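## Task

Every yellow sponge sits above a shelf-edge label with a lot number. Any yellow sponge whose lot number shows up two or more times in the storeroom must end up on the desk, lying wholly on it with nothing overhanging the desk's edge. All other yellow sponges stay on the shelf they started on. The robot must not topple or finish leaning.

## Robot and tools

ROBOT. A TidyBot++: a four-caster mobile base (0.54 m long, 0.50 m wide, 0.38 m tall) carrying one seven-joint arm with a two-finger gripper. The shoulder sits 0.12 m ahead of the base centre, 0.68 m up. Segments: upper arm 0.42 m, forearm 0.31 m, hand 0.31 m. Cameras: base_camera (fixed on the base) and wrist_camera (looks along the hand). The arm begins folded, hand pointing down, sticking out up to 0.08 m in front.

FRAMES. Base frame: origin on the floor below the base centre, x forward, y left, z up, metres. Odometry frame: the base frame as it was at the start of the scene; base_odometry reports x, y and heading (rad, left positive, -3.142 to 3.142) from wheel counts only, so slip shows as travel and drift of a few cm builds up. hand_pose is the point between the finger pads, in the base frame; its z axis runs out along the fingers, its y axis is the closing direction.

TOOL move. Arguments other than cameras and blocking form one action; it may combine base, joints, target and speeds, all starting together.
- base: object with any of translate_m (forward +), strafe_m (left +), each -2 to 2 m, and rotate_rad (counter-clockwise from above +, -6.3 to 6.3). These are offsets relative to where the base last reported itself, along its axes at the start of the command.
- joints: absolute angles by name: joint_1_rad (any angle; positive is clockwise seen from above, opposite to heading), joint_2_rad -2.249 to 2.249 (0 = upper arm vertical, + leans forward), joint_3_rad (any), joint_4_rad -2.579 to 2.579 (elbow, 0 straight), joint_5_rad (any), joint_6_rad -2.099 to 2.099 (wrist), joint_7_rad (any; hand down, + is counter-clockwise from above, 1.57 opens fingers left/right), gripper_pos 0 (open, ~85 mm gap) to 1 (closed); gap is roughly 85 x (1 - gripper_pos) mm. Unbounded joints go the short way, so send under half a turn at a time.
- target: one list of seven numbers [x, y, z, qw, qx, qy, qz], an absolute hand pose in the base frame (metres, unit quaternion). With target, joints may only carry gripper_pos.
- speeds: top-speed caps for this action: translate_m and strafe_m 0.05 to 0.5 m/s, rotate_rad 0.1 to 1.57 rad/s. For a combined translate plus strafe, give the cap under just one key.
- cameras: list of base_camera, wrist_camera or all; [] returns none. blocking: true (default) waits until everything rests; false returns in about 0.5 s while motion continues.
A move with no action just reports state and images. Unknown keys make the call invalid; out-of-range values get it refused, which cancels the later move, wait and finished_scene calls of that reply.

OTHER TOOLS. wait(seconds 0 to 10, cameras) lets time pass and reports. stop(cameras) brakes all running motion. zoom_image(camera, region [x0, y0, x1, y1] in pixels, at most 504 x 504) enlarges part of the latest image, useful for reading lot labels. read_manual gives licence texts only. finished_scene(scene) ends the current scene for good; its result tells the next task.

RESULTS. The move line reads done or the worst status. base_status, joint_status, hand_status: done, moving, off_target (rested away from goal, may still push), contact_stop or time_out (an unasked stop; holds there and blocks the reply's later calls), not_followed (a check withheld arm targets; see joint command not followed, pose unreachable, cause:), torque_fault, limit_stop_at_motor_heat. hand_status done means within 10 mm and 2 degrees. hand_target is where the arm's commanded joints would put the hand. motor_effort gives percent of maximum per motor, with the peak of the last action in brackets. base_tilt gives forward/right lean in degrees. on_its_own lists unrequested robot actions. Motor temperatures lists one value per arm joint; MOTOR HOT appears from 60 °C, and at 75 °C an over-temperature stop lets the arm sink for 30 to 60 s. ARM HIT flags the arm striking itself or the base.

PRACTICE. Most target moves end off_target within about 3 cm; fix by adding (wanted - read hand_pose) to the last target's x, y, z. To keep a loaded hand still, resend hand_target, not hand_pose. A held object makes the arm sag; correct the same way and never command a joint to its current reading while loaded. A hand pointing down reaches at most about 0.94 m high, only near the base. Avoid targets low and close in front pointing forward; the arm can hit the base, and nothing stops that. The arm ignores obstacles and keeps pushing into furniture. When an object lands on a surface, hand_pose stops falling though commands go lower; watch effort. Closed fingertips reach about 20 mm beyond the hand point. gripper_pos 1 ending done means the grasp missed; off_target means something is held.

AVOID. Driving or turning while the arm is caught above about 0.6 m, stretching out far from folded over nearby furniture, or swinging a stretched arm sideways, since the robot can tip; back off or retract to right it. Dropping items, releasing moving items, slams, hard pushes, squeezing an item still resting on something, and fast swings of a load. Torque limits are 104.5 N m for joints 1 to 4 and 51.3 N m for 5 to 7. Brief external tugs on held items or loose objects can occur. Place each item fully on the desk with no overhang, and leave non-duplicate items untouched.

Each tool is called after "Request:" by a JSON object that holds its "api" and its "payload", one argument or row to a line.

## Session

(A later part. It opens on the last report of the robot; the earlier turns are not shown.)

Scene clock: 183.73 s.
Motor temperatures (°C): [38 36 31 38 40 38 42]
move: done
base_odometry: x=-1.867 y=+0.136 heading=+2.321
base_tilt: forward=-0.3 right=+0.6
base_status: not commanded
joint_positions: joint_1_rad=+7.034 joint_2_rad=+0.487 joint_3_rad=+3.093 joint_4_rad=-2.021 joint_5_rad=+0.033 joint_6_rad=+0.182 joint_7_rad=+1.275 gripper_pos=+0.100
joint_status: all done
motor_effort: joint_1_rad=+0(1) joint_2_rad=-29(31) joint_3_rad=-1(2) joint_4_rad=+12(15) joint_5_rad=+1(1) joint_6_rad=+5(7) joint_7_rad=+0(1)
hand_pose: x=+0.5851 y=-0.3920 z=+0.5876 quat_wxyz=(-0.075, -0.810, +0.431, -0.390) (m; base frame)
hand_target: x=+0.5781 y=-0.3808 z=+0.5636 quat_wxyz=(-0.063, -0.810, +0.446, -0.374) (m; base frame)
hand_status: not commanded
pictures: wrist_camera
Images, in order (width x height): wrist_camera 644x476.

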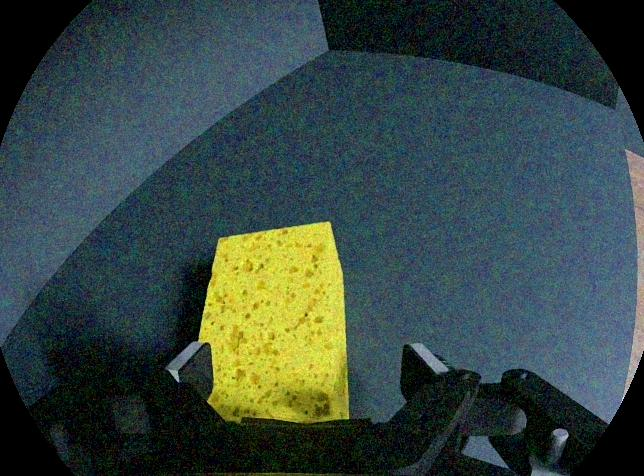

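Request:
{"api": "move", "payload": {
  "joints": {"joint_1_rad": 6.985, "joint_7_rad": 1.46},
  "cameras": ["wrist_camera"]
}}

Request:
{"api": "move", "payload": {
  "joints": {"joint_2_rad": 0.548, "joint_4_rad": -1.96},
  "cameras": ["wrist_camera"]
}}

Scene clock: 185.97 s.
Motor temperatures (°C): [38 36 31 38 40 38 42]
move: done
base_odometry: x=-1.867 y=+0.136 heading=+2.321
base_tilt: forward=-0.4 right=+0.6
base_status: not commanded
joint_positions: joint_1_rad=+6.997 joint_2_rad=+0.481 joint_3_rad=+3.093 joint_4_rad=-2.022 joint_5_rad=+0.033 joint_6_rad=+0.186 joint_7_rad=+1.442 gripper_pos=+0.100
joint_status: all done
motor_effort: joint_1_rad=+0(3) joint_2_rad=-26(28) joint_3_rad=+0(2) joint_4_rad=+11(12) joint_5_rad=+1(2) joint_6_rad=+5(5) joint_7_rad=+0(1)
hand_pose: x=+0.6003 y=-0.3748 z=+0.5916 quat_wxyz=(-0.101, -0.848, +0.346, -0.388) (m; base frame)
hand_target: x=+0.5930 y=-0.3621 z=+0.5636 quat_wxyz=(-0.096, -0.861, +0.338, -0.367) (m; base frame)
hand_status: not commanded
pictures: wrist_camera
Images, in order (width x height): wrist_camera 644x476.

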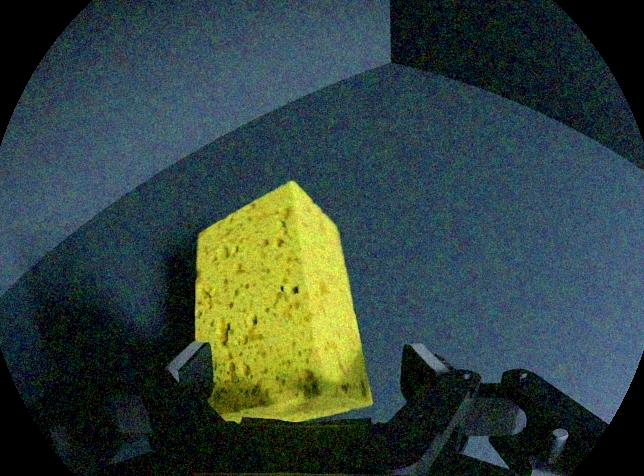

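Scene clock: 186.87 s.
Motor temperatures (°C): [38 36 31 38 40 38 42]
move: done
base_odometry: x=-1.867 y=+0.136 heading=+2.321
base_tilt: forward=-0.3 right=+0.6
base_status: not commanded
joint_positions: joint_1_rad=+6.997 joint_2_rad=+0.517 joint_3_rad=+3.093 joint_4_rad=-1.976 joint_5_rad=+0.033 joint_6_rad=+0.186 joint_7_rad=+1.442 gripper_pos=+0.100
joint_status: all done
motor_effort: joint_1_rad=+0(1) joint_2_rad=-31(32) joint_3_rad=+0(1) joint_4_rad=+14(14) joint_5_rad=+1(1) joint_6_rad=+6(7) joint_7_rad=+0(0)
hand_pose: x=+0.6144 y=-0.3864 z=+0.5890 quat_wxyz=(-0.102, -0.846, +0.345, -0.393) (m; base frame)
hand_target: x=+0.6232 y=-0.3866 z=+0.5790 quat_wxyz=(-0.104, -0.851, +0.334, -0.392) (m; base frame)
hand_status: not commanded
pictures: wrist_camera
Images, in order (width x height): wrist_camera 644x476.

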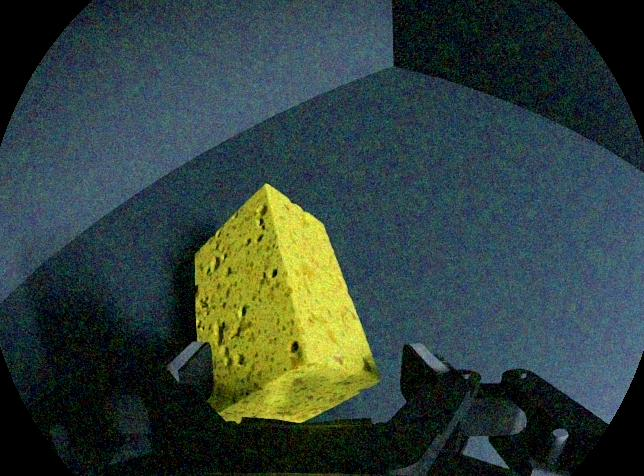

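Request:
{"api": "zoom_image", "payload": {
  "camera": "wrist_camera",
  "region": [140, 150, 480, 440]
}}

Scaled by 1.482.

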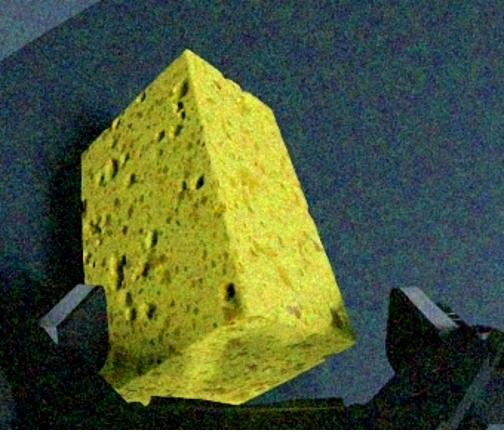

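Request:
{"api": "move", "payload": {
  "joints": {"joint_2_rad": 0.43},
  "cameras": ["wrist_camera"]
}}

Scene clock: 189.63 s.
Motor temperatures (°C): [38 36 31 38 40 38 42]
move: done
base_odometry: x=-1.867 y=+0.136 heading=+2.321
base_tilt: forward=-0.3 right=+0.6
base_status: not commanded
joint_positions: joint_1_rad=+6.997 joint_2_rad=+0.418 joint_3_rad=+3.093 joint_4_rad=-1.974 joint_5_rad=+0.033 joint_6_rad=+0.186 joint_7_rad=+1.442 gripper_pos=+0.100
joint_status: all done
motor_effort: joint_1_rad=+0(1) joint_2_rad=-30(34) joint_3_rad=-1(1) joint_4_rad=+16(16) joint_5_rad=+1(1) joint_6_rad=+7(8) joint_7_rad=+0(0)
hand_pose: x=+0.6195 y=-0.3908 z=+0.6519 quat_wxyz=(-0.116, -0.827, +0.336, -0.436) (m; base frame)
hand_target: x=+0.6291 y=-0.3915 z=+0.6544 quat_wxyz=(-0.121, -0.828, +0.323, -0.442) (m; base frame)
hand_status: not commanded
pictures: wrist_camera
Images, in order (width x height): wrist_camera 644x476.

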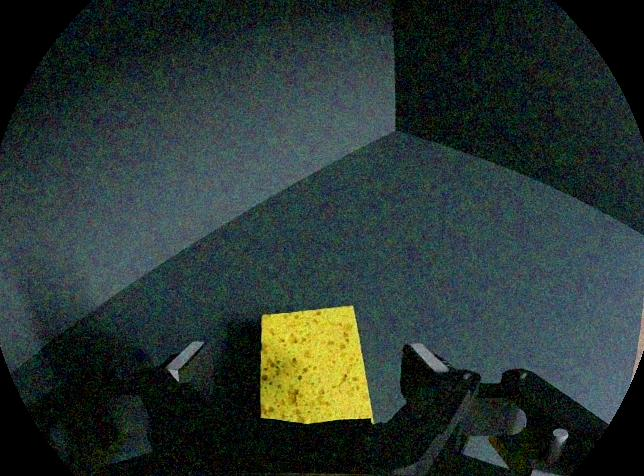

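Request:
{"api": "move", "payload": {
  "joints": {"joint_2_rad": 0.57, "joint_4_rad": -1.86, "joint_6_rad": 0.10},
  "cameras": ["wrist_camera"]
}}

Scene clock: 191.43 s.
Motor temperatures (°C): [38 36 31 38 40 38 42]
move: done
base_odometry: x=-1.867 y=+0.136 heading=+2.321
base_tilt: forward=-0.3 right=+0.6
base_status: not commanded
joint_positions: joint_1_rad=+6.997 joint_2_rad=+0.550 joint_3_rad=+3.093 joint_4_rad=-1.880 joint_5_rad=+0.033 joint_6_rad=+0.150 joint_7_rad=+1.442 gripper_pos=+0.100
joint_status: all done
motor_effort: joint_1_rad=-1(1) joint_2_rad=-33(36) joint_3_rad=-1(1) joint_4_rad=+15(17) joint_5_rad=+1(1) joint_6_rad=+7(9) joint_7_rad=+0(1)
hand_pose: x=+0.6395 y=-0.4077 z=+0.6007 quat_wxyz=(-0.106, -0.841, +0.344, -0.405) (m; base frame)
hand_target: x=+0.6400 y=-0.4015 z=+0.5844 quat_wxyz=(-0.102, -0.855, +0.337, -0.382) (m; base frame)
hand_status: not commanded
pictures: wrist_camera
Images, in order (width x height): wrist_camera 644x476.

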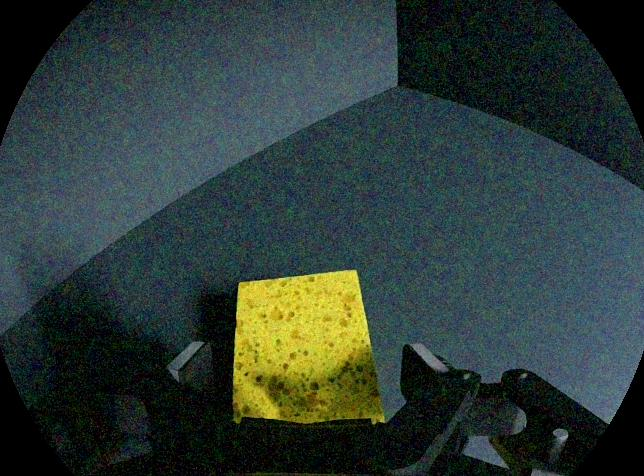

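Request:
{"api": "move", "payload": {
  "joints": {"joint_2_rad": 0.598},
  "cameras": ["wrist_camera"]
}}

Request:
{"api": "move", "payload": {
  "joints": {"gripper_pos": 0.3},
  "cameras": []
}}

Request:
{"api": "move", "payload": {
  "joints": {"gripper_pos": 0.58},
  "cameras": ["wrist_camera"]
}}

Scene clock: 192.40 s.
Motor temperatures (°C): [38 36 31 38 40 38 42]
move: done
base_odometry: x=-1.867 y=+0.136 heading=+2.321
base_tilt: forward=-0.3 right=+0.6
base_status: not commanded
joint_positions: joint_1_rad=+6.997 joint_2_rad=+0.571 joint_3_rad=+3.093 joint_4_rad=-1.879 joint_5_rad=+0.033 joint_6_rad=+0.150 joint_7_rad=+1.442 gripper_pos=+0.100
joint_status: all done
motor_effort: joint_1_rad=-1(1) joint_2_rad=-33(35) joint_3_rad=-1(1) joint_4_rad=+15(16) joint_5_rad=+1(1) joint_6_rad=+6(8) joint_7_rad=+0(1)
hand_pose: x=+0.6384 y=-0.4067 z=+0.5872 quat_wxyz=(-0.103, -0.844, +0.346, -0.396) (m; base frame)
hand_target: x=+0.6377 y=-0.3995 z=+0.5660 quat_wxyz=(-0.098, -0.860, +0.339, -0.370) (m; base frame)
hand_status: not commanded
pictures: wrist_camera
Images, in order (width x height): wrist_camera 644x476.

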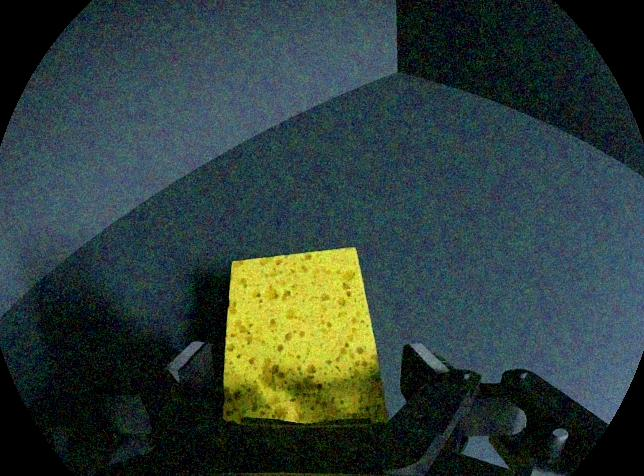

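Scene clock: 193.03 s.
Motor temperatures (°C): [38 36 31 38 40 38 42]
move: done
base_odometry: x=-1.867 y=+0.136 heading=+2.321
base_tilt: forward=-0.3 right=+0.6
base_status: not commanded
joint_positions: joint_1_rad=+6.997 joint_2_rad=+0.571 joint_3_rad=+3.093 joint_4_rad=-1.878 joint_5_rad=+0.033 joint_6_rad=+0.150 joint_7_rad=+1.442 gripper_pos=+0.299
joint_status: all done
motor_effort: joint_1_rad=+0(1) joint_2_rad=-33(35) joint_3_rad=-1(1) joint_4_rad=+15(16) joint_5_rad=+1(1) joint_6_rad=+6(7) joint_7_rad=+0(1)
hand_pose: x=+0.6386 y=-0.4069 z=+0.5874 quat_wxyz=(-0.103, -0.844, +0.346, -0.396) (m; base frame)
hand_target: x=+0.6377 y=-0.3995 z=+0.5660 quat_wxyz=(-0.098, -0.860, +0.339, -0.370) (m; base frame)
hand_status: not commanded
pictures: none
No camera images: "cameras" was empty.

Scene clock: 193.70 s.
Motor temperatures (°C): [38 36 31 38 40 38 42]
move: off_target
base_odometry: x=-1.867 y=+0.136 heading=+2.321
base_tilt: forward=-0.3 right=+0.6
base_status: not commanded
joint_positions: joint_1_rad=+6.997 joint_2_rad=+0.571 joint_3_rad=+3.093 joint_4_rad=-1.875 joint_5_rad=+0.033 joint_6_rad=+0.150 joint_7_rad=+1.442 gripper_pos=+0.402
joint_status: gripper_pos off_target (ended at +0.402, target +0.580)
motor_effort: joint_1_rad=+0(1) joint_2_rad=-32(34) joint_3_rad=-1(1) joint_4_rad=+15(15) joint_5_rad=+1(1) joint_6_rad=+6(7) joint_7_rad=+0(0)
hand_pose: x=+0.6396 y=-0.4077 z=+0.5888 quat_wxyz=(-0.103, -0.844, +0.346, -0.398) (m; base frame)
hand_target: x=+0.6377 y=-0.3995 z=+0.5660 quat_wxyz=(-0.098, -0.860, +0.339, -0.370) (m; base frame)
hand_status: not commanded
pictures: wrist_camera
Images, in order (width x height): wrist_camera 644x476.

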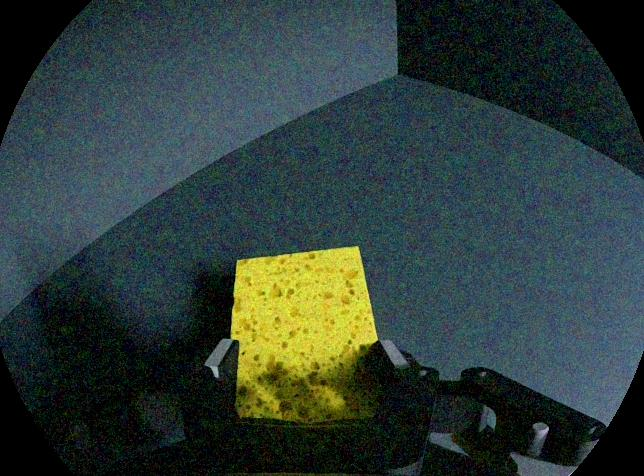

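Request:
{"api": "move", "payload": {
  "joints": {"joint_2_rad": 0.49},
  "cameras": []
}}

Request:
{"api": "move", "payload": {
  "joints": {"joint_2_rad": 0.143, "joint_4_rad": -2.35, "joint_6_rad": 0.26},
  "cameras": ["wrist_camera"]
}}

Request:
{"api": "move", "payload": {
  "joints": {"joint_2_rad": -0.61, "joint_4_rad": -2.45, "joint_6_rad": -0.38},
  "cameras": ["wrist_camera"]
}}

Scene clock: 195.27 s.
Motor temperatures (°C): [38 36 31 38 40 38 42]
move: done
base_odometry: x=-1.867 y=+0.136 heading=+2.321
base_tilt: forward=-0.3 right=+0.6
base_status: not commanded
joint_positions: joint_1_rad=+6.997 joint_2_rad=+0.478 joint_3_rad=+3.093 joint_4_rad=-1.873 joint_5_rad=+0.033 joint_6_rad=+0.147 joint_7_rad=+1.442 gripper_pos=+0.402
joint_status: all done
motor_effort: joint_1_rad=-1(1) joint_2_rad=-33(36) joint_3_rad=-1(1) joint_4_rad=+17(17) joint_5_rad=+1(1) joint_6_rad=+8(8) joint_7_rad=+0(0)
hand_pose: x=+0.6441 y=-0.4117 z=+0.6508 quat_wxyz=(-0.116, -0.826, +0.337, -0.437) (m; base frame)
hand_target: x=+0.6444 y=-0.4051 z=+0.6372 quat_wxyz=(-0.114, -0.840, +0.330, -0.416) (m; base frame)
hand_status: not commanded
pictures: none
No camera images: "cameras" was empty.

Scene clock: 196.93 s.
Motor temperatures (°C): [38 36 31 38 40 38 42]
move: done
base_odometry: x=-1.867 y=+0.136 heading=+2.321
base_tilt: forward=-0.4 right=+0.6
base_status: not commanded
joint_positions: joint_1_rad=+6.997 joint_2_rad=+0.147 joint_3_rad=+3.093 joint_4_rad=-2.322 joint_5_rad=+0.033 joint_6_rad=+0.199 joint_7_rad=+1.442 gripper_pos=+0.402
joint_status: all done
motor_effort: joint_1_rad=+0(1) joint_2_rad=-20(34) joint_3_rad=+0(1) joint_4_rad=+15(17) joint_5_rad=+1(1) joint_6_rad=+7(8) joint_7_rad=+0(1)
hand_pose: x=+0.5105 y=-0.3026 z=+0.6515 quat_wxyz=(-0.112, -0.842, +0.337, -0.406) (m; base frame)
hand_target: x=+0.5133 y=-0.2989 z=+0.6565 quat_wxyz=(-0.119, -0.839, +0.323, -0.423) (m; base frame)
hand_status: not commanded
pictures: wrist_camera
Images, in order (width x height): wrist_camera 644x476.

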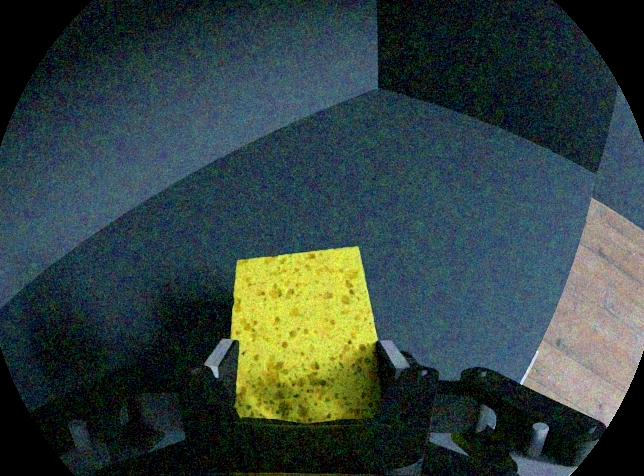

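Scene clock: 198.97 s.
Motor temperatures (°C): [38 36 31 38 40 38 42]
move: done
base_odometry: x=-1.867 y=+0.136 heading=+2.321
base_tilt: forward=-0.4 right=+0.6
base_status: not commanded
joint_positions: joint_1_rad=+6.997 joint_2_rad=-0.597 joint_3_rad=+3.093 joint_4_rad=-2.420 joint_5_rad=+0.033 joint_6_rad=-0.321 joint_7_rad=+1.442 gripper_pos=+0.402
joint_status: all done
motor_effort: joint_1_rad=-1(1) joint_2_rad=+0(22) joint_3_rad=+1(1) joint_4_rad=+21(23) joint_5_rad=+1(1) joint_6_rad=+7(9) joint_7_rad=+0(1)
hand_pose: x=+0.3767 y=-0.2045 z=+0.7820 quat_wxyz=(-0.152, -0.815, +0.326, -0.454) (m; base frame)
hand_target: x=+0.3623 y=-0.1915 z=+0.7545 quat_wxyz=(-0.145, -0.835, +0.323, -0.421) (m; base frame)
hand_status: not commanded
pictures: wrist_camera
Images, in order (width x height): wrist_camera 644x476.

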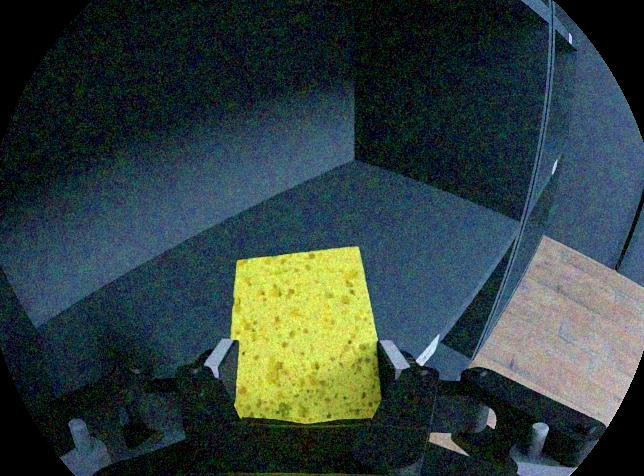

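Request:
{"api": "move", "payload": {
  "base": {"translate_m": -0.2},
  "cameras": []
}}

Request:
{"api": "move", "payload": {
  "base": {"translate_m": -0.853, "strafe_m": -0.867, "rotate_rad": 0.056},
  "joints": {"joint_1_rad": 6.283, "joint_2_rad": -0.5, "joint_4_rad": -2.38, "joint_6_rad": -0.86},
  "cameras": ["wrist_camera"]
}}

Request:
{"api": "move", "payload": {
  "base": {"translate_m": -1.5},
  "joints": {"joint_1_rad": 4.71, "joint_2_rad": -0.497, "joint_4_rad": -1.97, "joint_6_rad": -0.547},
  "cameras": ["wrist_camera", "base_camera"]
}}

Scene clock: 201.33 s.
Motor temperatures (°C): [38 36 31 38 40 38 42]
move: done
base_odometry: x=-1.730 y=-0.011 heading=+2.321
base_tilt: forward=-0.4 right=+0.6
base_status: done
joint_positions: joint_1_rad=+6.997 joint_2_rad=-0.605 joint_3_rad=+3.093 joint_4_rad=-2.423 joint_5_rad=+0.033 joint_6_rad=-0.329 joint_7_rad=+1.442 gripper_pos=+0.402
joint_status: not commanded
motor_effort: joint_1_rad=+0(1) joint_2_rad=+1(3) joint_3_rad=+1(2) joint_4_rad=+21(23) joint_5_rad=+1(1) joint_6_rad=+7(8) joint_7_rad=+0(1)
hand_pose: x=+0.3742 y=-0.2027 z=+0.7807 quat_wxyz=(-0.152, -0.816, +0.327, -0.452) (m; base frame)
hand_target: x=+0.3623 y=-0.1915 z=+0.7545 quat_wxyz=(-0.145, -0.835, +0.323, -0.421) (m; base frame)
hand_status: not commanded
pictures: none
No camera images: "cameras" was empty.

Scene clock: 205.13 s.
Motor temperatures (°C): [38 36 31 38 40 38 42]
move: done
base_odometry: x=-0.514 y=-0.044 heading=+2.377
base_tilt: forward=-0.3 right=+0.6
base_status: done
joint_positions: joint_1_rad=+6.302 joint_2_rad=-0.515 joint_3_rad=+3.093 joint_4_rad=-2.401 joint_5_rad=+0.033 joint_6_rad=-0.806 joint_7_rad=+1.442 gripper_pos=+0.402
joint_status: all done
motor_effort: joint_1_rad=+0(3) joint_2_rad=-1(2) joint_3_rad=+1(2) joint_4_rad=+19(22) joint_5_rad=+1(2) joint_6_rad=+4(8) joint_7_rad=+0(1)
hand_pose: x=+0.3454 y=-0.0011 z=+0.6699 quat_wxyz=(-0.009, -0.974, +0.040, -0.224) (m; base frame)
hand_target: x=+0.3381 y=+0.0019 z=+0.6688 quat_wxyz=(-0.010, -0.979, +0.024, -0.200) (m; base frame)
hand_status: not commanded
pictures: wrist_camera
Images, in order (width x height): wrist_camera 644x476.

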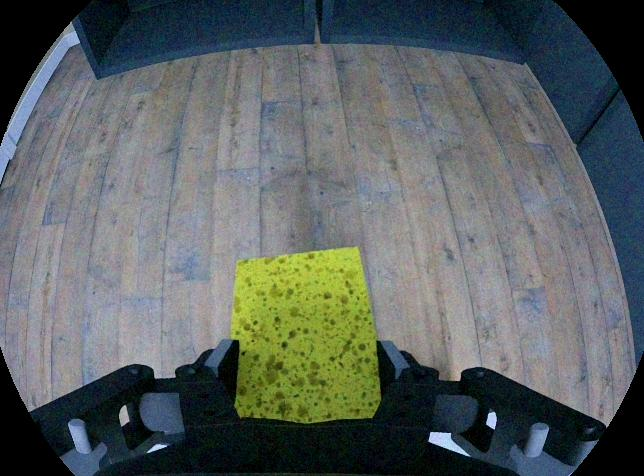

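Scene clock: 208.73 s.
Motor temperatures (°C): [38 36 31 38 40 38 42]
move: done
base_odometry: x=+0.569 y=-1.082 heading=+2.378
base_tilt: forward=-0.4 right=+0.6
base_status: done
joint_positions: joint_1_rad=+4.727 joint_2_rad=-0.505 joint_3_rad=+3.093 joint_4_rad=-1.990 joint_5_rad=+0.033 joint_6_rad=-0.609 joint_7_rad=+1.442 gripper_pos=+0.402
joint_status: all done
motor_effort: joint_1_rad=+0(2) joint_2_rad=-3(5) joint_3_rad=+1(4) joint_4_rad=+23(23) joint_5_rad=+1(2) joint_6_rad=+8(9) joint_7_rad=+0(1)
hand_pose: x=+0.1072 y=+0.3787 z=+0.9210 quat_wxyz=(+0.364, -0.633, -0.590, -0.344) (m; base frame)
hand_target: x=+0.1009 y=+0.3919 z=+0.9469 quat_wxyz=(+0.388, -0.610, -0.587, -0.364) (m; base frame)
hand_status: not commanded
pictures: base_camera, wrist_camera
Images, in order (width x height): base_camera 644x364, wrist_camera 644x476.

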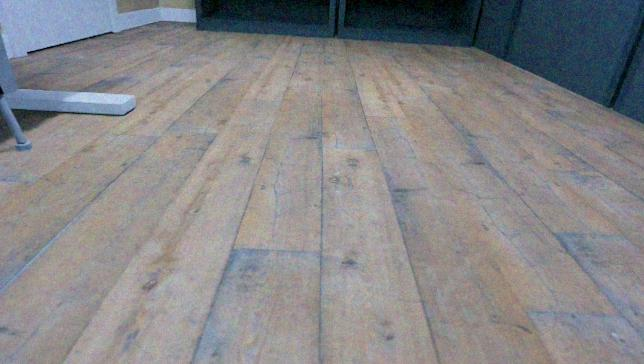

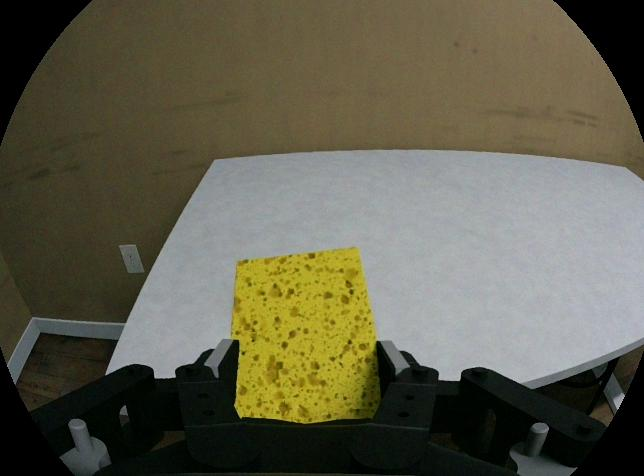

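Request:
{"api": "move", "payload": {
  "joints": {"joint_1_rad": 5.07, "joint_2_rad": 0.273, "joint_4_rad": -1.435, "joint_6_rad": -0.587},
  "cameras": ["wrist_camera"]
}}

Request:
{"api": "move", "payload": {
  "joints": {"joint_2_rad": 0.295, "joint_4_rad": -1.592, "joint_6_rad": -0.395},
  "cameras": ["wrist_camera"]
}}

Scene clock: 211.83 s.
Motor temperatures (°C): [38 36 31 38 40 38 42]
move: done
base_odometry: x=+0.569 y=-1.082 heading=+2.378
base_tilt: forward=-0.4 right=+0.6
base_status: not commanded
joint_positions: joint_1_rad=+5.053 joint_2_rad=+0.253 joint_3_rad=+3.093 joint_4_rad=-1.458 joint_5_rad=+0.033 joint_6_rad=-0.608 joint_7_rad=+1.442 gripper_pos=+0.402
joint_status: all done
motor_effort: joint_1_rad=-1(2) joint_2_rad=-29(31) joint_3_rad=+0(2) joint_4_rad=+21(23) joint_5_rad=+1(1) joint_6_rad=+6(9) joint_7_rad=+0(1)
hand_pose: x=+0.3118 y=+0.6147 z=+0.8341 quat_wxyz=(+0.252, -0.766, -0.503, -0.311) (m; base frame)
hand_target: x=+0.3281 y=+0.6233 z=+0.8381 quat_wxyz=(+0.253, -0.763, -0.500, -0.324) (m; base frame)
hand_status: not commanded
pictures: wrist_camera
Images, in order (width x height): wrist_camera 644x476.

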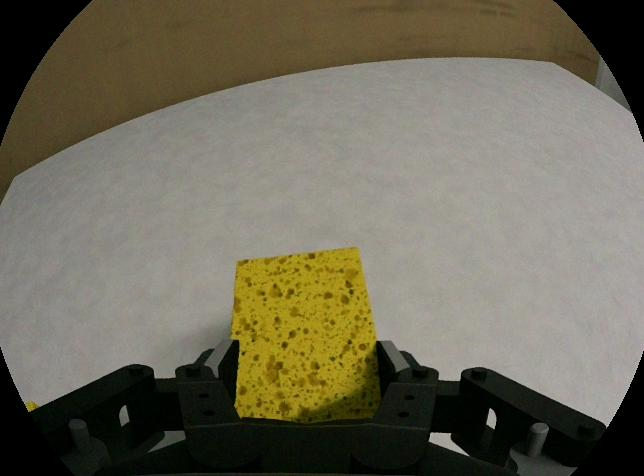

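Scene clock: 213.20 s.
Motor temperatures (°C): [38 36 31 38 40 38 42]
move: done
base_odometry: x=+0.569 y=-1.082 heading=+2.378
base_tilt: forward=-0.4 right=+0.6
base_status: not commanded
joint_positions: joint_1_rad=+5.053 joint_2_rad=+0.272 joint_3_rad=+3.093 joint_4_rad=-1.568 joint_5_rad=+0.033 joint_6_rad=-0.457 joint_7_rad=+1.442 gripper_pos=+0.402
joint_status: all done
motor_effort: joint_1_rad=-1(1) joint_2_rad=-30(31) joint_3_rad=-1(1) joint_4_rad=+21(22) joint_5_rad=+1(1) joint_6_rad=+7(8) joint_7_rad=+0(1)
hand_pose: x=+0.3115 y=+0.6190 z=+0.7970 quat_wxyz=(+0.260, -0.762, -0.502, -0.317) (m; base frame)
hand_target: x=+0.3258 y=+0.6230 z=+0.7838 quat_wxyz=(+0.258, -0.759, -0.500, -0.327) (m; base frame)
hand_status: not commanded
pictures: wrist_camera
Images, in order (width x height): wrist_camera 644x476.

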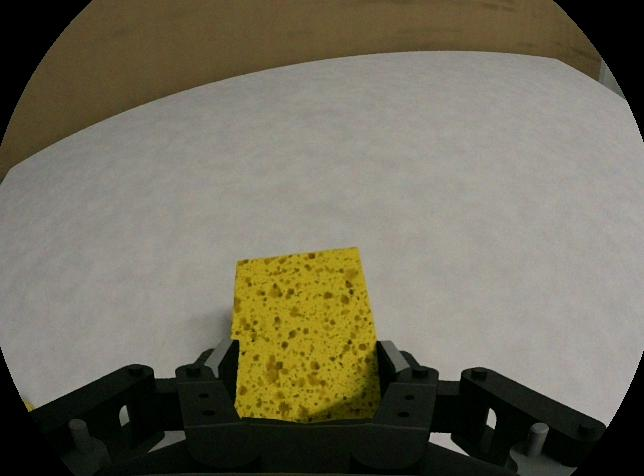

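Request:
{"api": "move", "payload": {
  "joints": {"joint_2_rad": 0.301, "joint_4_rad": -1.614, "joint_6_rad": -0.365},
  "cameras": []
}}

Request:
{"api": "move", "payload": {
  "joints": {"joint_2_rad": 0.307, "joint_4_rad": -1.63, "joint_6_rad": -0.345},
  "cameras": ["wrist_camera"]
}}

Scene clock: 214.00 s.
Motor temperatures (°C): [38 36 31 38 40 38 42]
move: done
base_odometry: x=+0.569 y=-1.082 heading=+2.378
base_tilt: forward=-0.3 right=+0.6
base_status: not commanded
joint_positions: joint_1_rad=+5.053 joint_2_rad=+0.274 joint_3_rad=+3.093 joint_4_rad=-1.588 joint_5_rad=+0.033 joint_6_rad=-0.422 joint_7_rad=+1.442 gripper_pos=+0.402
joint_status: all done
motor_effort: joint_1_rad=-1(1) joint_2_rad=-29(30) joint_3_rad=+0(1) joint_4_rad=+20(22) joint_5_rad=+1(1) joint_6_rad=+7(8) joint_7_rad=+0(1)
hand_pose: x=+0.3116 y=+0.6206 z=+0.7932 quat_wxyz=(+0.264, -0.759, -0.501, -0.322) (m; base frame)
hand_target: x=+0.3255 y=+0.6231 z=+0.7752 quat_wxyz=(+0.259, -0.759, -0.500, -0.328) (m; base frame)
hand_status: not commanded
pictures: none
No camera images: "cameras" was empty.

Scene clock: 214.60 s.
Motor temperatures (°C): [38 36 31 38 40 38 42]
move: done
base_odometry: x=+0.569 y=-1.082 heading=+2.378
base_tilt: forward=-0.4 right=+0.6
base_status: not commanded
joint_positions: joint_1_rad=+5.053 joint_2_rad=+0.278 joint_3_rad=+3.093 joint_4_rad=-1.603 joint_5_rad=+0.033 joint_6_rad=-0.401 joint_7_rad=+1.442 gripper_pos=+0.402
joint_status: all done
motor_effort: joint_1_rad=+0(1) joint_2_rad=-30(30) joint_3_rad=+0(1) joint_4_rad=+21(22) joint_5_rad=+1(1) joint_6_rad=+7(8) joint_7_rad=+0(1)
hand_pose: x=+0.3116 y=+0.6211 z=+0.7875 quat_wxyz=(+0.264, -0.759, -0.501, -0.322) (m; base frame)
hand_target: x=+0.3251 y=+0.6228 z=+0.7675 quat_wxyz=(+0.259, -0.759, -0.500, -0.327) (m; base frame)
hand_status: not commanded
pictures: wrist_camera
Images, in order (width x height): wrist_camera 644x476.

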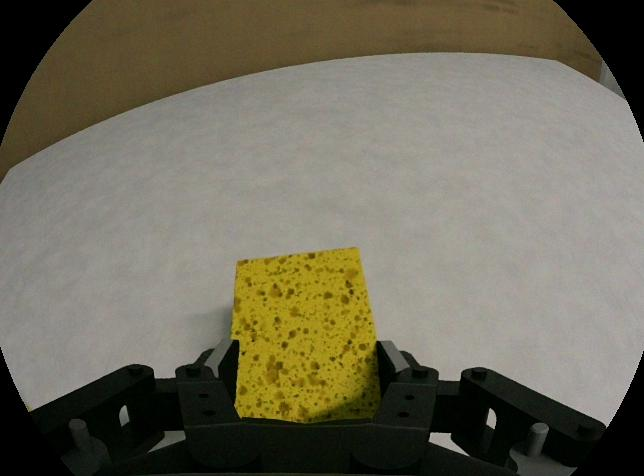

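Request:
{"api": "move", "payload": {
  "joints": {"joint_2_rad": 0.313, "joint_4_rad": -1.646, "joint_6_rad": -0.325},
  "cameras": []
}}

Request:
{"api": "move", "payload": {
  "joints": {"joint_2_rad": 0.319, "joint_4_rad": -1.662, "joint_6_rad": -0.305},
  "cameras": ["wrist_camera"]
}}

Scene clock: 215.37 s.
Motor temperatures (°C): [38 36 31 38 40 38 42]
move: done
base_odometry: x=+0.569 y=-1.082 heading=+2.378
base_tilt: forward=-0.3 right=+0.6
base_status: not commanded
joint_positions: joint_1_rad=+5.053 joint_2_rad=+0.284 joint_3_rad=+3.093 joint_4_rad=-1.619 joint_5_rad=+0.033 joint_6_rad=-0.381 joint_7_rad=+1.442 gripper_pos=+0.402
joint_status: all done
motor_effort: joint_1_rad=-1(1) joint_2_rad=-29(31) joint_3_rad=+0(1) joint_4_rad=+21(22) joint_5_rad=+1(1) joint_6_rad=+7(8) joint_7_rad=+0(1)
hand_pose: x=+0.3113 y=+0.6210 z=+0.7800 quat_wxyz=(+0.264, -0.759, -0.501, -0.321) (m; base frame)
hand_target: x=+0.3247 y=+0.6223 z=+0.7598 quat_wxyz=(+0.259, -0.759, -0.501, -0.326) (m; base frame)
hand_status: not commanded
pictures: none
No camera images: "cameras" was empty.

Scene clock: 215.93 s.
Motor temperatures (°C): [38 36 31 38 40 38 42]
move: done
base_odometry: x=+0.569 y=-1.082 heading=+2.378
base_tilt: forward=-0.3 right=+0.6
base_status: not commanded
joint_positions: joint_1_rad=+5.053 joint_2_rad=+0.286 joint_3_rad=+3.093 joint_4_rad=-1.633 joint_5_rad=+0.033 joint_6_rad=-0.359 joint_7_rad=+1.442 gripper_pos=+0.402
joint_status: all done
motor_effort: joint_1_rad=-1(1) joint_2_rad=-29(30) joint_3_rad=+0(1) joint_4_rad=+20(21) joint_5_rad=+1(1) joint_6_rad=+6(7) joint_7_rad=+0(1)
hand_pose: x=+0.3112 y=+0.6214 z=+0.7763 quat_wxyz=(+0.266, -0.758, -0.500, -0.323) (m; base frame)
hand_target: x=+0.3243 y=+0.6217 z=+0.7522 quat_wxyz=(+0.258, -0.759, -0.501, -0.325) (m; base frame)
hand_status: not commanded
pictures: wrist_camera
Images, in order (width x height): wrist_camera 644x476.

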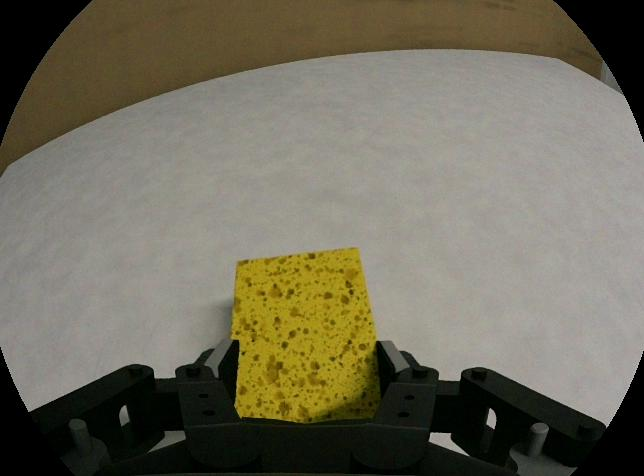

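Request:
{"api": "move", "payload": {
  "joints": {"joint_2_rad": 0.325, "joint_4_rad": -1.678, "joint_6_rad": -0.285},
  "cameras": []
}}

Scene clock: 216.60 s.
Motor temperatures (°C): [38 36 31 38 40 38 42]
move: done
base_odometry: x=+0.569 y=-1.082 heading=+2.378
base_tilt: forward=-0.3 right=+0.6
base_status: not commanded
joint_positions: joint_1_rad=+5.054 joint_2_rad=+0.287 joint_3_rad=+3.093 joint_4_rad=-1.643 joint_5_rad=+0.033 joint_6_rad=-0.335 joint_7_rad=+1.442 gripper_pos=+0.402
joint_status: all done
motor_effort: joint_1_rad=+0(1) joint_2_rad=-27(30) joint_3_rad=+0(1) joint_4_rad=+19(20) joint_5_rad=+1(1) joint_6_rad=+6(7) joint_7_rad=+0(0)
hand_pose: x=+0.3116 y=+0.6231 z=+0.7761 quat_wxyz=(+0.270, -0.756, -0.499, -0.328) (m; base frame)
hand_target: x=+0.3238 y=+0.6210 z=+0.7446 quat_wxyz=(+0.258, -0.760, -0.501, -0.324) (m; base frame)
hand_status: not commanded
pictures: none
No camera images: "cameras" was empty.

Request:
{"api": "move", "payload": {
  "joints": {"joint_2_rad": 0.307, "joint_4_rad": -1.635, "joint_6_rad": -0.335, "gripper_pos": 0.3},
  "cameras": []
}}

Request:
{"api": "move", "payload": {
  "joints": {"gripper_pos": 0.0},
  "cameras": ["wrist_camera"]
}}

Request:
{"api": "move", "payload": {
  "joints": {"joint_2_rad": -0.2, "joint_4_rad": -1.6, "joint_6_rad": -0.7},
  "cameras": ["wrist_camera"]
}}

Scene clock: 217.63 s.
Motor temperatures (°C): [38 36 31 38 40 38 42]
move: done
base_odometry: x=+0.569 y=-1.082 heading=+2.378
base_tilt: forward=-0.3 right=+0.6
base_status: not commanded
joint_positions: joint_1_rad=+5.054 joint_2_rad=+0.287 joint_3_rad=+3.093 joint_4_rad=-1.638 joint_5_rad=+0.033 joint_6_rad=-0.335 joint_7_rad=+1.442 gripper_pos=+0.300
joint_status: all done
motor_effort: joint_1_rad=-1(1) joint_2_rad=-30(31) joint_3_rad=+0(1) joint_4_rad=+20(21) joint_5_rad=+1(1) joint_6_rad=+7(8) joint_7_rad=+0(1)
hand_pose: x=+0.3120 y=+0.6243 z=+0.7784 quat_wxyz=(+0.271, -0.755, -0.498, -0.329) (m; base frame)
hand_target: x=+0.3252 y=+0.6232 z=+0.7672 quat_wxyz=(+0.260, -0.758, -0.500, -0.328) (m; base frame)
hand_status: not commanded
pictures: none
No camera images: "cameras" was empty.

Scene clock: 218.33 s.
Motor temperatures (°C): [38 36 30 38 40 38 42]
move: done
base_odometry: x=+0.569 y=-1.082 heading=+2.378
base_tilt: forward=-0.4 right=+0.6
base_status: not commanded
joint_positions: joint_1_rad=+5.054 joint_2_rad=+0.287 joint_3_rad=+3.093 joint_4_rad=-1.638 joint_5_rad=+0.033 joint_6_rad=-0.335 joint_7_rad=+1.442 gripper_pos=+0.000
joint_status: all done
motor_effort: joint_1_rad=-1(1) joint_2_rad=-29(30) joint_3_rad=+0(1) joint_4_rad=+20(21) joint_5_rad=+1(1) joint_6_rad=+7(7) joint_7_rad=+0(1)
hand_pose: x=+0.3120 y=+0.6243 z=+0.7784 quat_wxyz=(+0.271, -0.755, -0.498, -0.329) (m; base frame)
hand_target: x=+0.3252 y=+0.6232 z=+0.7672 quat_wxyz=(+0.260, -0.758, -0.500, -0.328) (m; base frame)
hand_status: not commanded
pictures: wrist_camera
Images, in order (width x height): wrist_camera 644x476.

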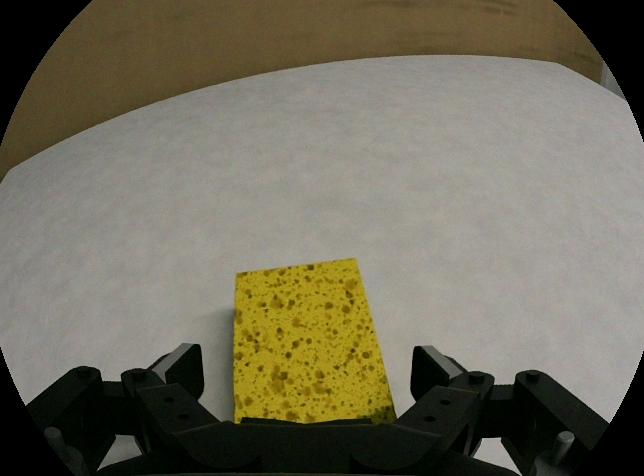

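Scene clock: 220.07 s.
Motor temperatures (°C): [38 36 30 38 40 38 42]
move: done
base_odometry: x=+0.569 y=-1.082 heading=+2.378
base_tilt: forward=-0.3 right=+0.6
base_status: not commanded
joint_positions: joint_1_rad=+5.054 joint_2_rad=-0.202 joint_3_rad=+3.093 joint_4_rad=-1.615 joint_5_rad=+0.033 joint_6_rad=-0.641 joint_7_rad=+1.442 gripper_pos=+0.000
joint_status: all done
motor_effort: joint_1_rad=-1(1) joint_2_rad=-13(33) joint_3_rad=+1(1) joint_4_rad=+22(22) joint_5_rad=+1(1) joint_6_rad=+8(9) joint_7_rad=+0(1)
hand_pose: x=+0.2658 y=+0.4792 z=+0.9985 quat_wxyz=(+0.319, -0.714, -0.472, -0.407) (m; base frame)
hand_target: x=+0.2739 y=+0.4696 z=+0.9904 quat_wxyz=(+0.299, -0.724, -0.477, -0.398) (m; base frame)
hand_status: not commanded
pictures: wrist_camera
Images, in order (width x height): wrist_camera 644x476.

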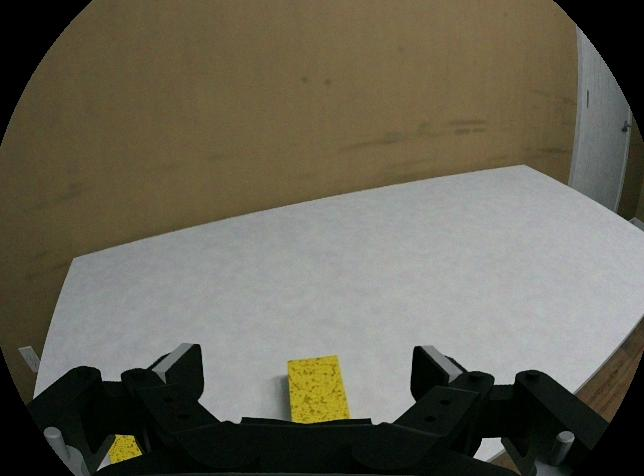

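Request:
{"api": "move", "payload": {
  "base": {"translate_m": 1.5},
  "joints": {"joint_1_rad": 6.283, "joint_2_rad": -0.5, "joint_4_rad": -2.38, "joint_6_rad": 0.3, "joint_7_rad": 1.53},
  "cameras": ["wrist_camera"]
}}

Request:
{"api": "move", "payload": {
  "base": {"translate_m": 0.9, "strafe_m": 0.445, "rotate_rad": -0.055},
  "joints": {"joint_2_rad": -0.1, "joint_4_rad": -0.98, "joint_6_rad": -1.3},
  "cameras": ["wrist_camera"]
}}

Scene clock: 227.87 s.
Motor temperatures (°C): [38 36 30 38 40 38 42]
move: done
base_odometry: x=-0.515 y=-0.044 heading=+2.379
base_tilt: forward=-0.3 right=+0.6
base_status: done
joint_positions: joint_1_rad=+6.265 joint_2_rad=-0.491 joint_3_rad=+3.093 joint_4_rad=-2.349 joint_5_rad=+0.033 joint_6_rad=+0.242 joint_7_rad=+1.489 gripper_pos=+0.000
joint_status: all done
motor_effort: joint_1_rad=-1(2) joint_2_rad=-4(15) joint_3_rad=+1(4) joint_4_rad=+22(24) joint_5_rad=+0(2) joint_6_rad=+8(10) joint_7_rad=+0(1)
hand_pose: x=+0.5313 y=+0.0354 z=+0.9486 quat_wxyz=(+0.033, -0.723, -0.015, -0.690) (m; base frame)
hand_target: x=+0.5269 y=+0.0265 z=+0.9519 quat_wxyz=(+0.013, -0.710, -0.022, -0.703) (m; base frame)
hand_status: not commanded
pictures: wrist_camera
Images, in order (width x height): wrist_camera 644x476.

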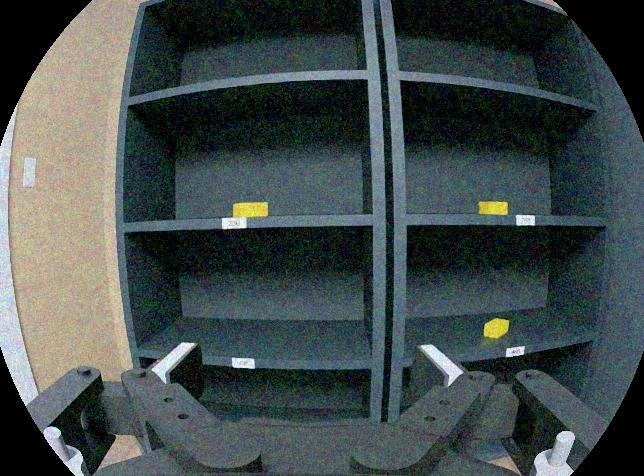

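Scene clock: 231.17 s.
Motor temperatures (°C): [38 36 30 38 40 38 42]
move: done
base_odometry: x=-1.473 y=+0.256 heading=+2.323
base_tilt: forward=-0.3 right=+0.6
base_status: done
joint_positions: joint_1_rad=+6.270 joint_2_rad=-0.110 joint_3_rad=+3.094 joint_4_rad=-1.001 joint_5_rad=+0.033 joint_6_rad=-1.243 joint_7_rad=+1.489 gripper_pos=+0.000
joint_status: all done
motor_effort: joint_1_rad=+0(1) joint_2_rad=-13(16) joint_3_rad=+0(2) joint_4_rad=+18(24) joint_5_rad=+1(2) joint_6_rad=+7(10) joint_7_rad=+0(1)
hand_pose: x=+0.5793 y=+0.0218 z=+1.1315 quat_wxyz=(+0.016, -0.876, +0.011, -0.483) (m; base frame)
hand_target: x=+0.5738 y=+0.0138 z=+1.1227 quat_wxyz=(+0.001, -0.887, +0.001, -0.463) (m; base frame)
hand_status: not commanded
pictures: wrist_camera
Images, in order (width x height): wrist_camera 644x476.

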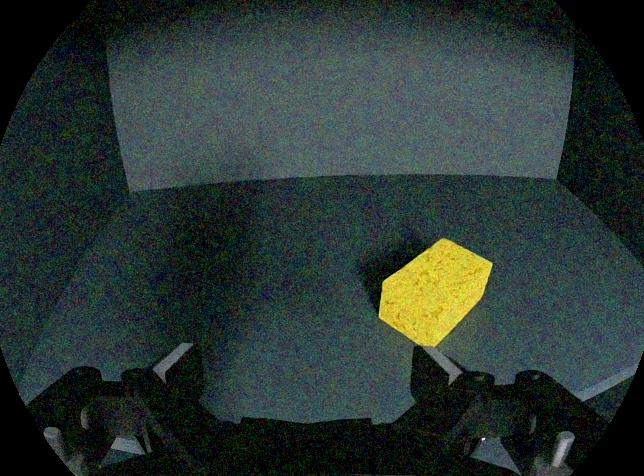

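Request:
{"api": "zoom_image", "payload": {
  "camera": "wrist_camera",
  "region": [340, 200, 540, 380]
}}

Scaled by 2.520.

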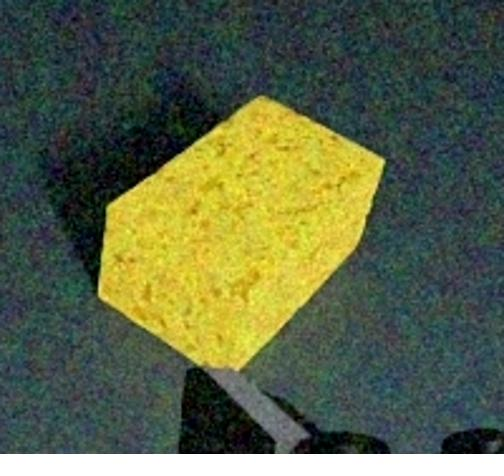

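Request:
{"api": "move", "payload": {
  "base": {"translate_m": 0.134, "strafe_m": 0.322},
  "joints": {"joint_1_rad": 7.06, "joint_2_rad": -0.6, "joint_4_rad": -1.5, "joint_6_rad": -1.2},
  "cameras": ["wrist_camera"]
}}

Scene clock: 234.40 s.
Motor temperatures (°C): [38 36 30 38 40 38 42]
move: done
base_odometry: x=-1.800 y=+0.134 heading=+2.322
base_tilt: forward=-0.4 right=+0.6
base_status: done
joint_positions: joint_1_rad=+7.041 joint_2_rad=-0.588 joint_3_rad=+3.094 joint_4_rad=-1.469 joint_5_rad=+0.033 joint_6_rad=-1.244 joint_7_rad=+1.489 gripper_pos=+0.000
joint_status: all done
motor_effort: joint_1_rad=+0(2) joint_2_rad=+3(15) joint_3_rad=+1(3) joint_4_rad=+18(19) joint_5_rad=+1(2) joint_6_rad=+8(9) joint_7_rad=+0(1)
hand_pose: x=+0.3259 y=-0.1787 z=+1.0681 quat_wxyz=(-0.179, -0.806, +0.337, -0.453) (m; base frame)
hand_target: x=+0.3246 y=-0.1856 z=+1.0671 quat_wxyz=(-0.196, -0.803, +0.326, -0.458) (m; base frame)
hand_status: not commanded
pictures: wrist_camera
Images, in order (width x height): wrist_camera 644x476.

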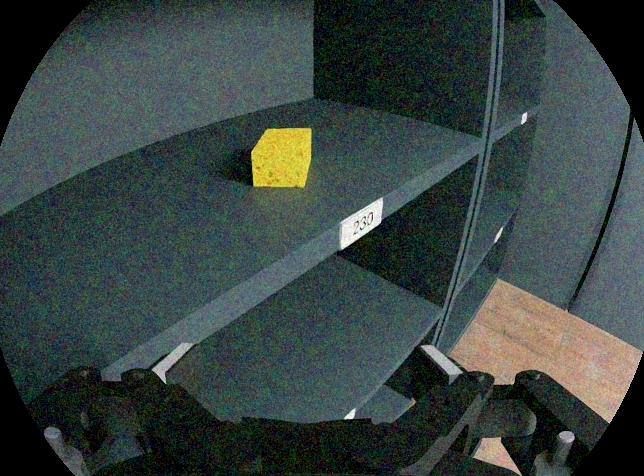

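Request:
{"api": "move", "payload": {
  "joints": {"joint_1_rad": 6.958, "joint_2_rad": 0.094, "joint_4_rad": -0.98, "joint_6_rad": -1.07},
  "cameras": ["wrist_camera"]
}}

Scene clock: 236.80 s.
Motor temperatures (°C): [38 36 30 38 40 38 42]
move: done
base_odometry: x=-1.800 y=+0.134 heading=+2.322
base_tilt: forward=-0.3 right=+0.6
base_status: not commanded
joint_positions: joint_1_rad=+6.977 joint_2_rad=+0.079 joint_3_rad=+3.094 joint_4_rad=-1.002 joint_5_rad=+0.033 joint_6_rad=-1.131 joint_7_rad=+1.489 gripper_pos=+0.000
joint_status: all done
motor_effort: joint_1_rad=+0(2) joint_2_rad=-21(24) joint_3_rad=+0(1) joint_4_rad=+20(21) joint_5_rad=+1(1) joint_6_rad=+7(9) joint_7_rad=+0(1)
hand_pose: x=+0.5598 y=-0.3449 z=+1.0630 quat_wxyz=(-0.139, -0.835, +0.320, -0.426) (m; base frame)
hand_target: x=+0.5795 y=-0.3474 z=+1.0819 quat_wxyz=(-0.153, -0.829, +0.290, -0.453) (m; base frame)
hand_status: not commanded
pictures: wrist_camera
Images, in order (width x height): wrist_camera 644x476.

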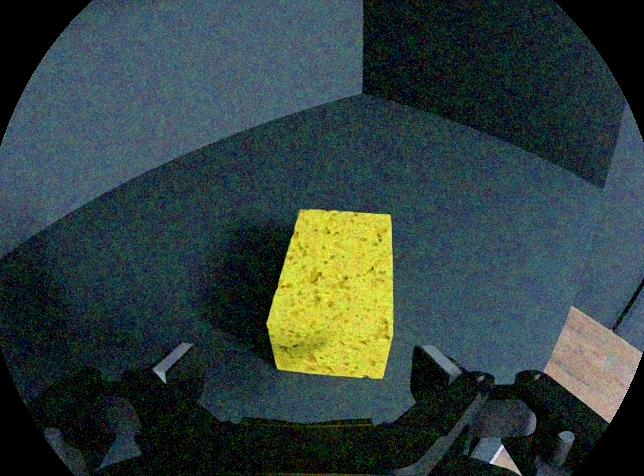

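Request:
{"api": "move", "payload": {
  "joints": {"joint_1_rad": 7.024},
  "cameras": ["wrist_camera"]
}}

Request:
{"api": "move", "payload": {
  "joints": {"joint_2_rad": 0.224, "joint_4_rad": -0.957, "joint_6_rad": -0.905},
  "cameras": ["wrist_camera"]
}}

Scene clock: 238.60 s.
Motor temperatures (°C): [38 36 30 38 40 38 42]
move: done
base_odometry: x=-1.800 y=+0.134 heading=+2.322
base_tilt: forward=-0.3 right=+0.6
base_status: not commanded
joint_positions: joint_1_rad=+7.015 joint_2_rad=+0.079 joint_3_rad=+3.094 joint_4_rad=-1.001 joint_5_rad=+0.033 joint_6_rad=-1.130 joint_7_rad=+1.489 gripper_pos=+0.000
joint_status: all done
motor_effort: joint_1_rad=+0(2) joint_2_rad=-21(22) joint_3_rad=+0(1) joint_4_rad=+19(21) joint_5_rad=+1(2) joint_6_rad=+7(8) joint_7_rad=+0(0)
hand_pose: x=+0.5466 y=-0.3614 z=+1.0636 quat_wxyz=(-0.148, -0.828, +0.335, -0.424) (m; base frame)
hand_target: x=+0.5556 y=-0.3770 z=+1.0819 quat_wxyz=(-0.168, -0.819, +0.317, -0.448) (m; base frame)
hand_status: not commanded
pictures: wrist_camera
Images, in order (width x height): wrist_camera 644x476.

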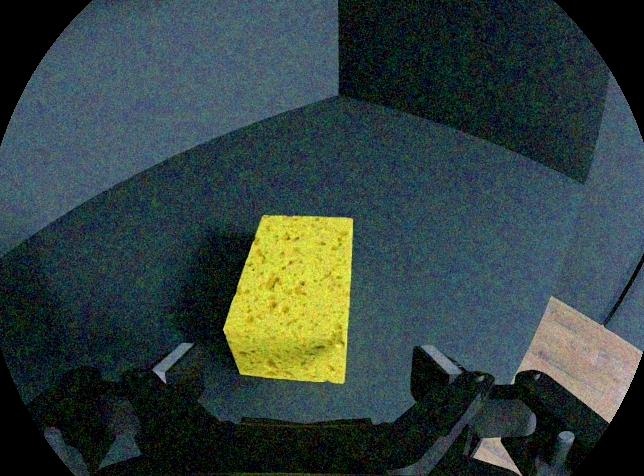

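Scene clock: 239.93 s.
Motor temperatures (°C): [38 36 30 38 40 38 42]
move: done
base_odometry: x=-1.800 y=+0.134 heading=+2.322
base_tilt: forward=-0.3 right=+0.6
base_status: not commanded
joint_positions: joint_1_rad=+7.015 joint_2_rad=+0.214 joint_3_rad=+3.094 joint_4_rad=-0.973 joint_5_rad=+0.033 joint_6_rad=-0.966 joint_7_rad=+1.489 gripper_pos=+0.000
joint_status: all done
motor_effort: joint_1_rad=-1(1) joint_2_rad=-27(31) joint_3_rad=+0(0) joint_4_rad=+21(23) joint_5_rad=+1(1) joint_6_rad=+8(8) joint_7_rad=+0(1)
hand_pose: x=+0.6077 y=-0.4137 z=+1.0398 quat_wxyz=(-0.153, -0.816, +0.330, -0.449) (m; base frame)
hand_target: x=+0.6141 y=-0.4282 z=+1.0584 quat_wxyz=(-0.174, -0.806, +0.312, -0.473) (m; base frame)
hand_status: not commanded
pictures: wrist_camera
Images, in order (width x height): wrist_camera 644x476.

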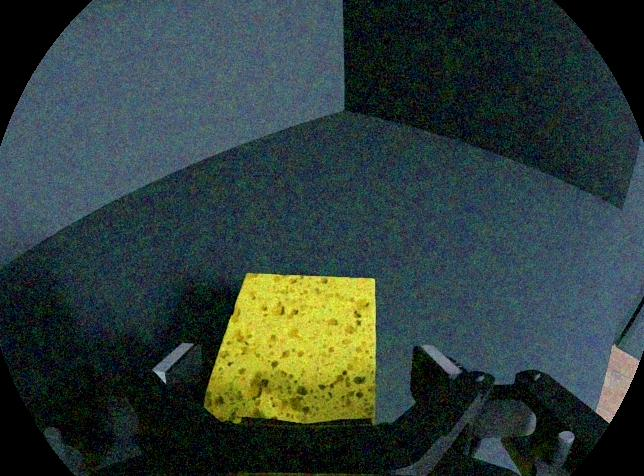

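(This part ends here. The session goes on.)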